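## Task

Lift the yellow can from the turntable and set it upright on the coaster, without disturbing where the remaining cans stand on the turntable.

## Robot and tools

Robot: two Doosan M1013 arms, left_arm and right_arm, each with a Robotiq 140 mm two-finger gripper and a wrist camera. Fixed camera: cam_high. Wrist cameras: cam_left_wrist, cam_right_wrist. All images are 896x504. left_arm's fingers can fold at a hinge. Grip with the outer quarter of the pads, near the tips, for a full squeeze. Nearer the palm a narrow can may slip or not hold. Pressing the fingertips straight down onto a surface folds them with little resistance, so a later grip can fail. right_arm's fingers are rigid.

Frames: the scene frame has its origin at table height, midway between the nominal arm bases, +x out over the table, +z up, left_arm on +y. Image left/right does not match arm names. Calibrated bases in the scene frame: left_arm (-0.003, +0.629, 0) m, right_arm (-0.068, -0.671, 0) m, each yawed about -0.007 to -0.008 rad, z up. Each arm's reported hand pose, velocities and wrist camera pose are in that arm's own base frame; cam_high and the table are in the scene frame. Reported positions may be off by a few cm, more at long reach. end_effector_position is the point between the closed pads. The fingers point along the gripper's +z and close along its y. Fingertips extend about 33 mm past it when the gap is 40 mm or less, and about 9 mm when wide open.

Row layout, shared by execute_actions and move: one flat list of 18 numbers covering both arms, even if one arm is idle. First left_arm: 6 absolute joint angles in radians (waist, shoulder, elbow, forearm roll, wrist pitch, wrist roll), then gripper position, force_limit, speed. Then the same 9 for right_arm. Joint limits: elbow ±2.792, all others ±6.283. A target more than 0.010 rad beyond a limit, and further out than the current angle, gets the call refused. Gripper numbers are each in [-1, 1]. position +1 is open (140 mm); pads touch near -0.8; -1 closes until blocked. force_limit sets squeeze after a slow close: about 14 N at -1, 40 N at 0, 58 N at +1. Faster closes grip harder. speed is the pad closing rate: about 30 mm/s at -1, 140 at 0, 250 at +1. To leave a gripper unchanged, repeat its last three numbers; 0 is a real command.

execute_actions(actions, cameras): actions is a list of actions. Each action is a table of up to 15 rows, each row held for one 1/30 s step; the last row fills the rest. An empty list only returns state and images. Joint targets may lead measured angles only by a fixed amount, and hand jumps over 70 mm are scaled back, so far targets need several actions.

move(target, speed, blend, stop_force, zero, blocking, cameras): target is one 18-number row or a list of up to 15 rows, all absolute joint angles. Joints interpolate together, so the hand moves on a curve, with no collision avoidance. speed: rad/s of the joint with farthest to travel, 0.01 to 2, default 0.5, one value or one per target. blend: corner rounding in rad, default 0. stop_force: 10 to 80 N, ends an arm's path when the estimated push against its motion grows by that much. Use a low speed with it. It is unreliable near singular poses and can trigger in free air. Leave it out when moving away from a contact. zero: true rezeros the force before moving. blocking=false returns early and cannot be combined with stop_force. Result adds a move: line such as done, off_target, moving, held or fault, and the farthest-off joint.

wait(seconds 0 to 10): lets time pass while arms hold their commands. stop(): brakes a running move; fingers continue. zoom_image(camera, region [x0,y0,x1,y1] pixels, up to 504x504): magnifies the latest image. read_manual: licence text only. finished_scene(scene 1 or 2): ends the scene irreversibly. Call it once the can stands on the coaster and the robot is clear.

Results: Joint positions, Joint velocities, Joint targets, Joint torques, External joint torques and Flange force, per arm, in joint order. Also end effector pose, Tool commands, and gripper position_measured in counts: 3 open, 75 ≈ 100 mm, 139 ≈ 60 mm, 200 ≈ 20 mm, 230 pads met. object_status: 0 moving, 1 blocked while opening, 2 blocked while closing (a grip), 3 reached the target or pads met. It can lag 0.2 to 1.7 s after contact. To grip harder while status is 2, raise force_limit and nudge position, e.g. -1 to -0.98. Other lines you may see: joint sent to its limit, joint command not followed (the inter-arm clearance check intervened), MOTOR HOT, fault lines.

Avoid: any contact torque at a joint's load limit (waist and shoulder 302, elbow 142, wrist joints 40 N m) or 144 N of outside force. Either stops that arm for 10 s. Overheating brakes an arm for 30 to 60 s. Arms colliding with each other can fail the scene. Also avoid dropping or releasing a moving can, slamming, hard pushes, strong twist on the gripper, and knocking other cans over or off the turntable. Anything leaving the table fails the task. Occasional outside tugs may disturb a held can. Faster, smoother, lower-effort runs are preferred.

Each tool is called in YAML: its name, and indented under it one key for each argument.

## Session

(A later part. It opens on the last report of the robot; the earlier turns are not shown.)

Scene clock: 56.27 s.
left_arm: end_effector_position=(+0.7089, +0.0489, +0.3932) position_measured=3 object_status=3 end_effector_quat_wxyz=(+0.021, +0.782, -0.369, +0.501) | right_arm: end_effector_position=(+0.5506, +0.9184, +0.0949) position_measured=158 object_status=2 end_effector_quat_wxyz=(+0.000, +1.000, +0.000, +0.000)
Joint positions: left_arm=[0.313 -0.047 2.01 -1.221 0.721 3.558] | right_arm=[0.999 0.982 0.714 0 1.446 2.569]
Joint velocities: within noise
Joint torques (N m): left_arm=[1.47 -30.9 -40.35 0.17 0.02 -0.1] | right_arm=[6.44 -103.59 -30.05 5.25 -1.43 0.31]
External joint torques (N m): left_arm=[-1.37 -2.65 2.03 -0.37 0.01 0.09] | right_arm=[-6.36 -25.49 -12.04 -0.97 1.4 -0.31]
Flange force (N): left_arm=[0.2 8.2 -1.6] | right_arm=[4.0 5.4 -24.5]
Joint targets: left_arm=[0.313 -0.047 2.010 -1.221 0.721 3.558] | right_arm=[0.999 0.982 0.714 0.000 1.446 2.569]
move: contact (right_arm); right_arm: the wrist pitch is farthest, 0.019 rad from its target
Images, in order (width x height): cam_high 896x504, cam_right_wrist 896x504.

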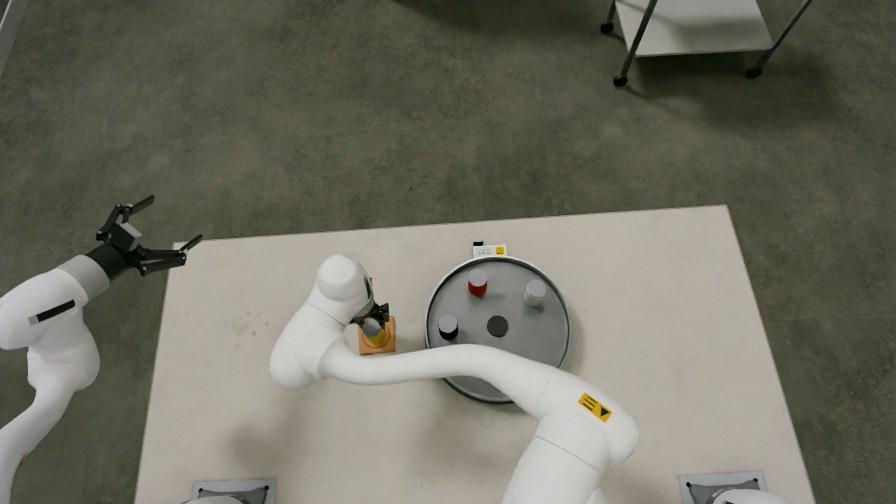

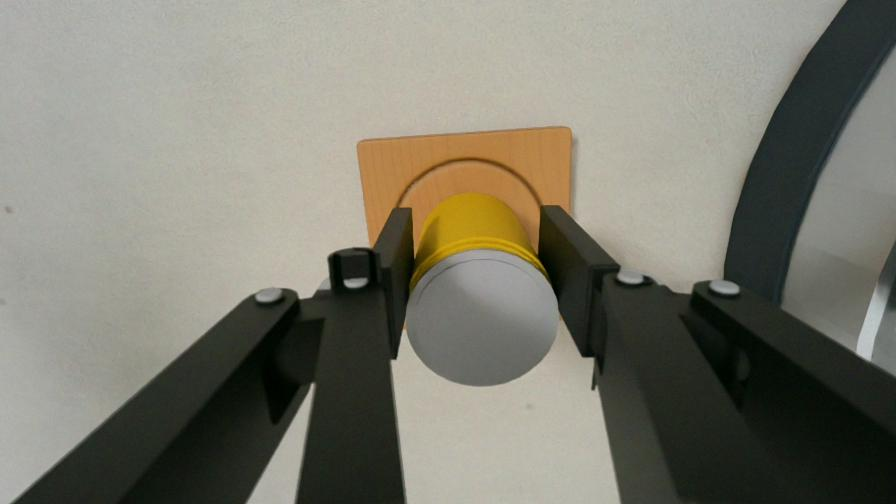

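move:
  target:
    - [0.313,-0.047,2.01,-1.221,0.721,3.558,1,1,1,0.998533,0.981628,0.713058,0,1.446908,2.569329,-1,0,0]
    - [0.313,-0.047,2.01,-1.221,0.721,3.558,1,1,1,0.998533,0.981628,0.713058,0,1.446908,2.569329,0.25,0,-0.5]
    - [0.313,-0.047,2.01,-1.221,0.721,3.558,1,1,1,0.998533,0.971425,0.545241,0,1.624927,2.569329,0.25,0,-0.5]
  speed: [0.1,0.1,0.35]
  cameras: ["cam_high","cam_right_wrist"]

zoom_image:
  camera: "cam_high"
  region: [320, 280, 440, 400]

Scene clock: 60.70 s.
left_arm: end_effector_position=(+0.7089, +0.0489, +0.3932) position_measured=3 object_status=3 end_effector_quat_wxyz=(+0.021, +0.782, -0.369, +0.501) | right_arm: end_effector_position=(+0.5505, +0.9183, +0.2001) position_measured=98 object_status=3 end_effector_quat_wxyz=(+0.000, +1.000, +0.000, +0.000)
Joint positions: left_arm=[0.313 -0.047 2.01 -1.221 0.721 3.558] | right_arm=[0.999 0.971 0.545 0 1.625 2.569]
Joint velocities: within noise
Joint torques (N m): left_arm=[1.49 -31.04 -40.42 0.18 -0.01 -0.13] | right_arm=[1.79 -126.24 -40.29 4.04 0.01 0.29]
External joint torques (N m): left_arm=[-1.4 -2.55 2.06 -0.38 0.05 0.12] | right_arm=[-1.39 -2.58 -2.08 0.28 -0.04 -0.29]
Flange force (N): left_arm=[0.0 8.1 -1.5] | right_arm=[0.0 0.0 0.0]
Joint targets: left_arm=[0.313 -0.047 2.010 -1.221 0.721 3.558] | right_arm=[0.999 0.971 0.545 0.000 1.625 2.569]
move: done
Images, in order (width x height): cam_high 896x504, cam_right_wrist 896x504.

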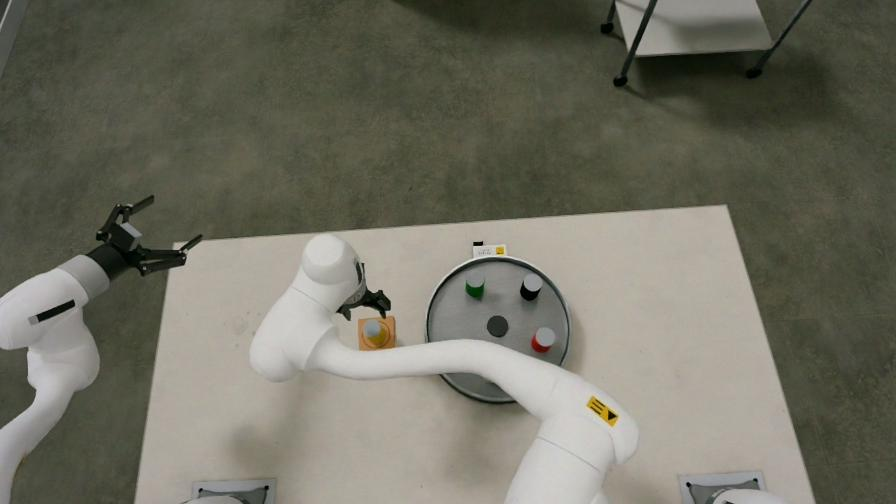

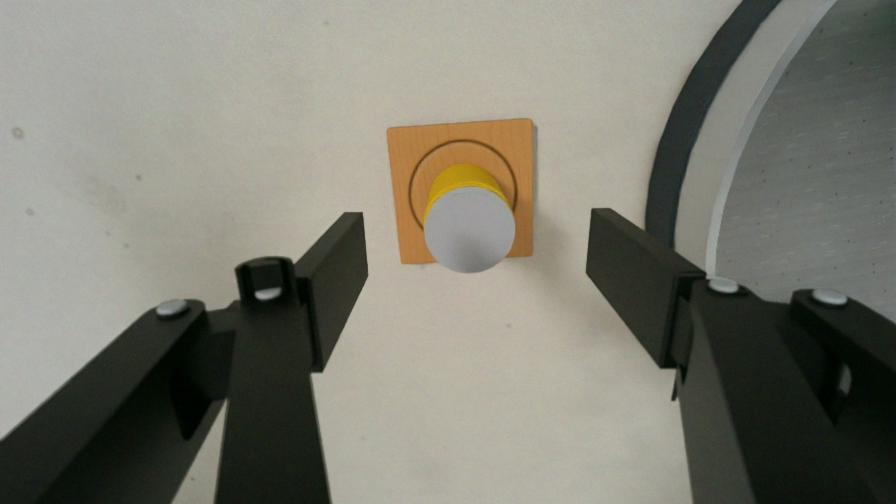

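Scaled by 4.200 from the camera's 896x504 image, which has a finer 1280x720 frame.

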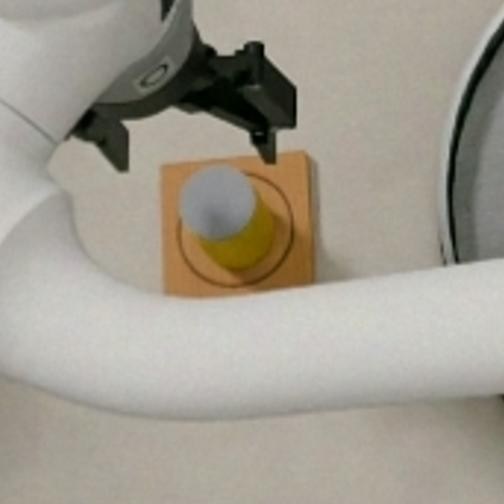

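finished_scene:
  scene: 2

The scene is finished: the task was done.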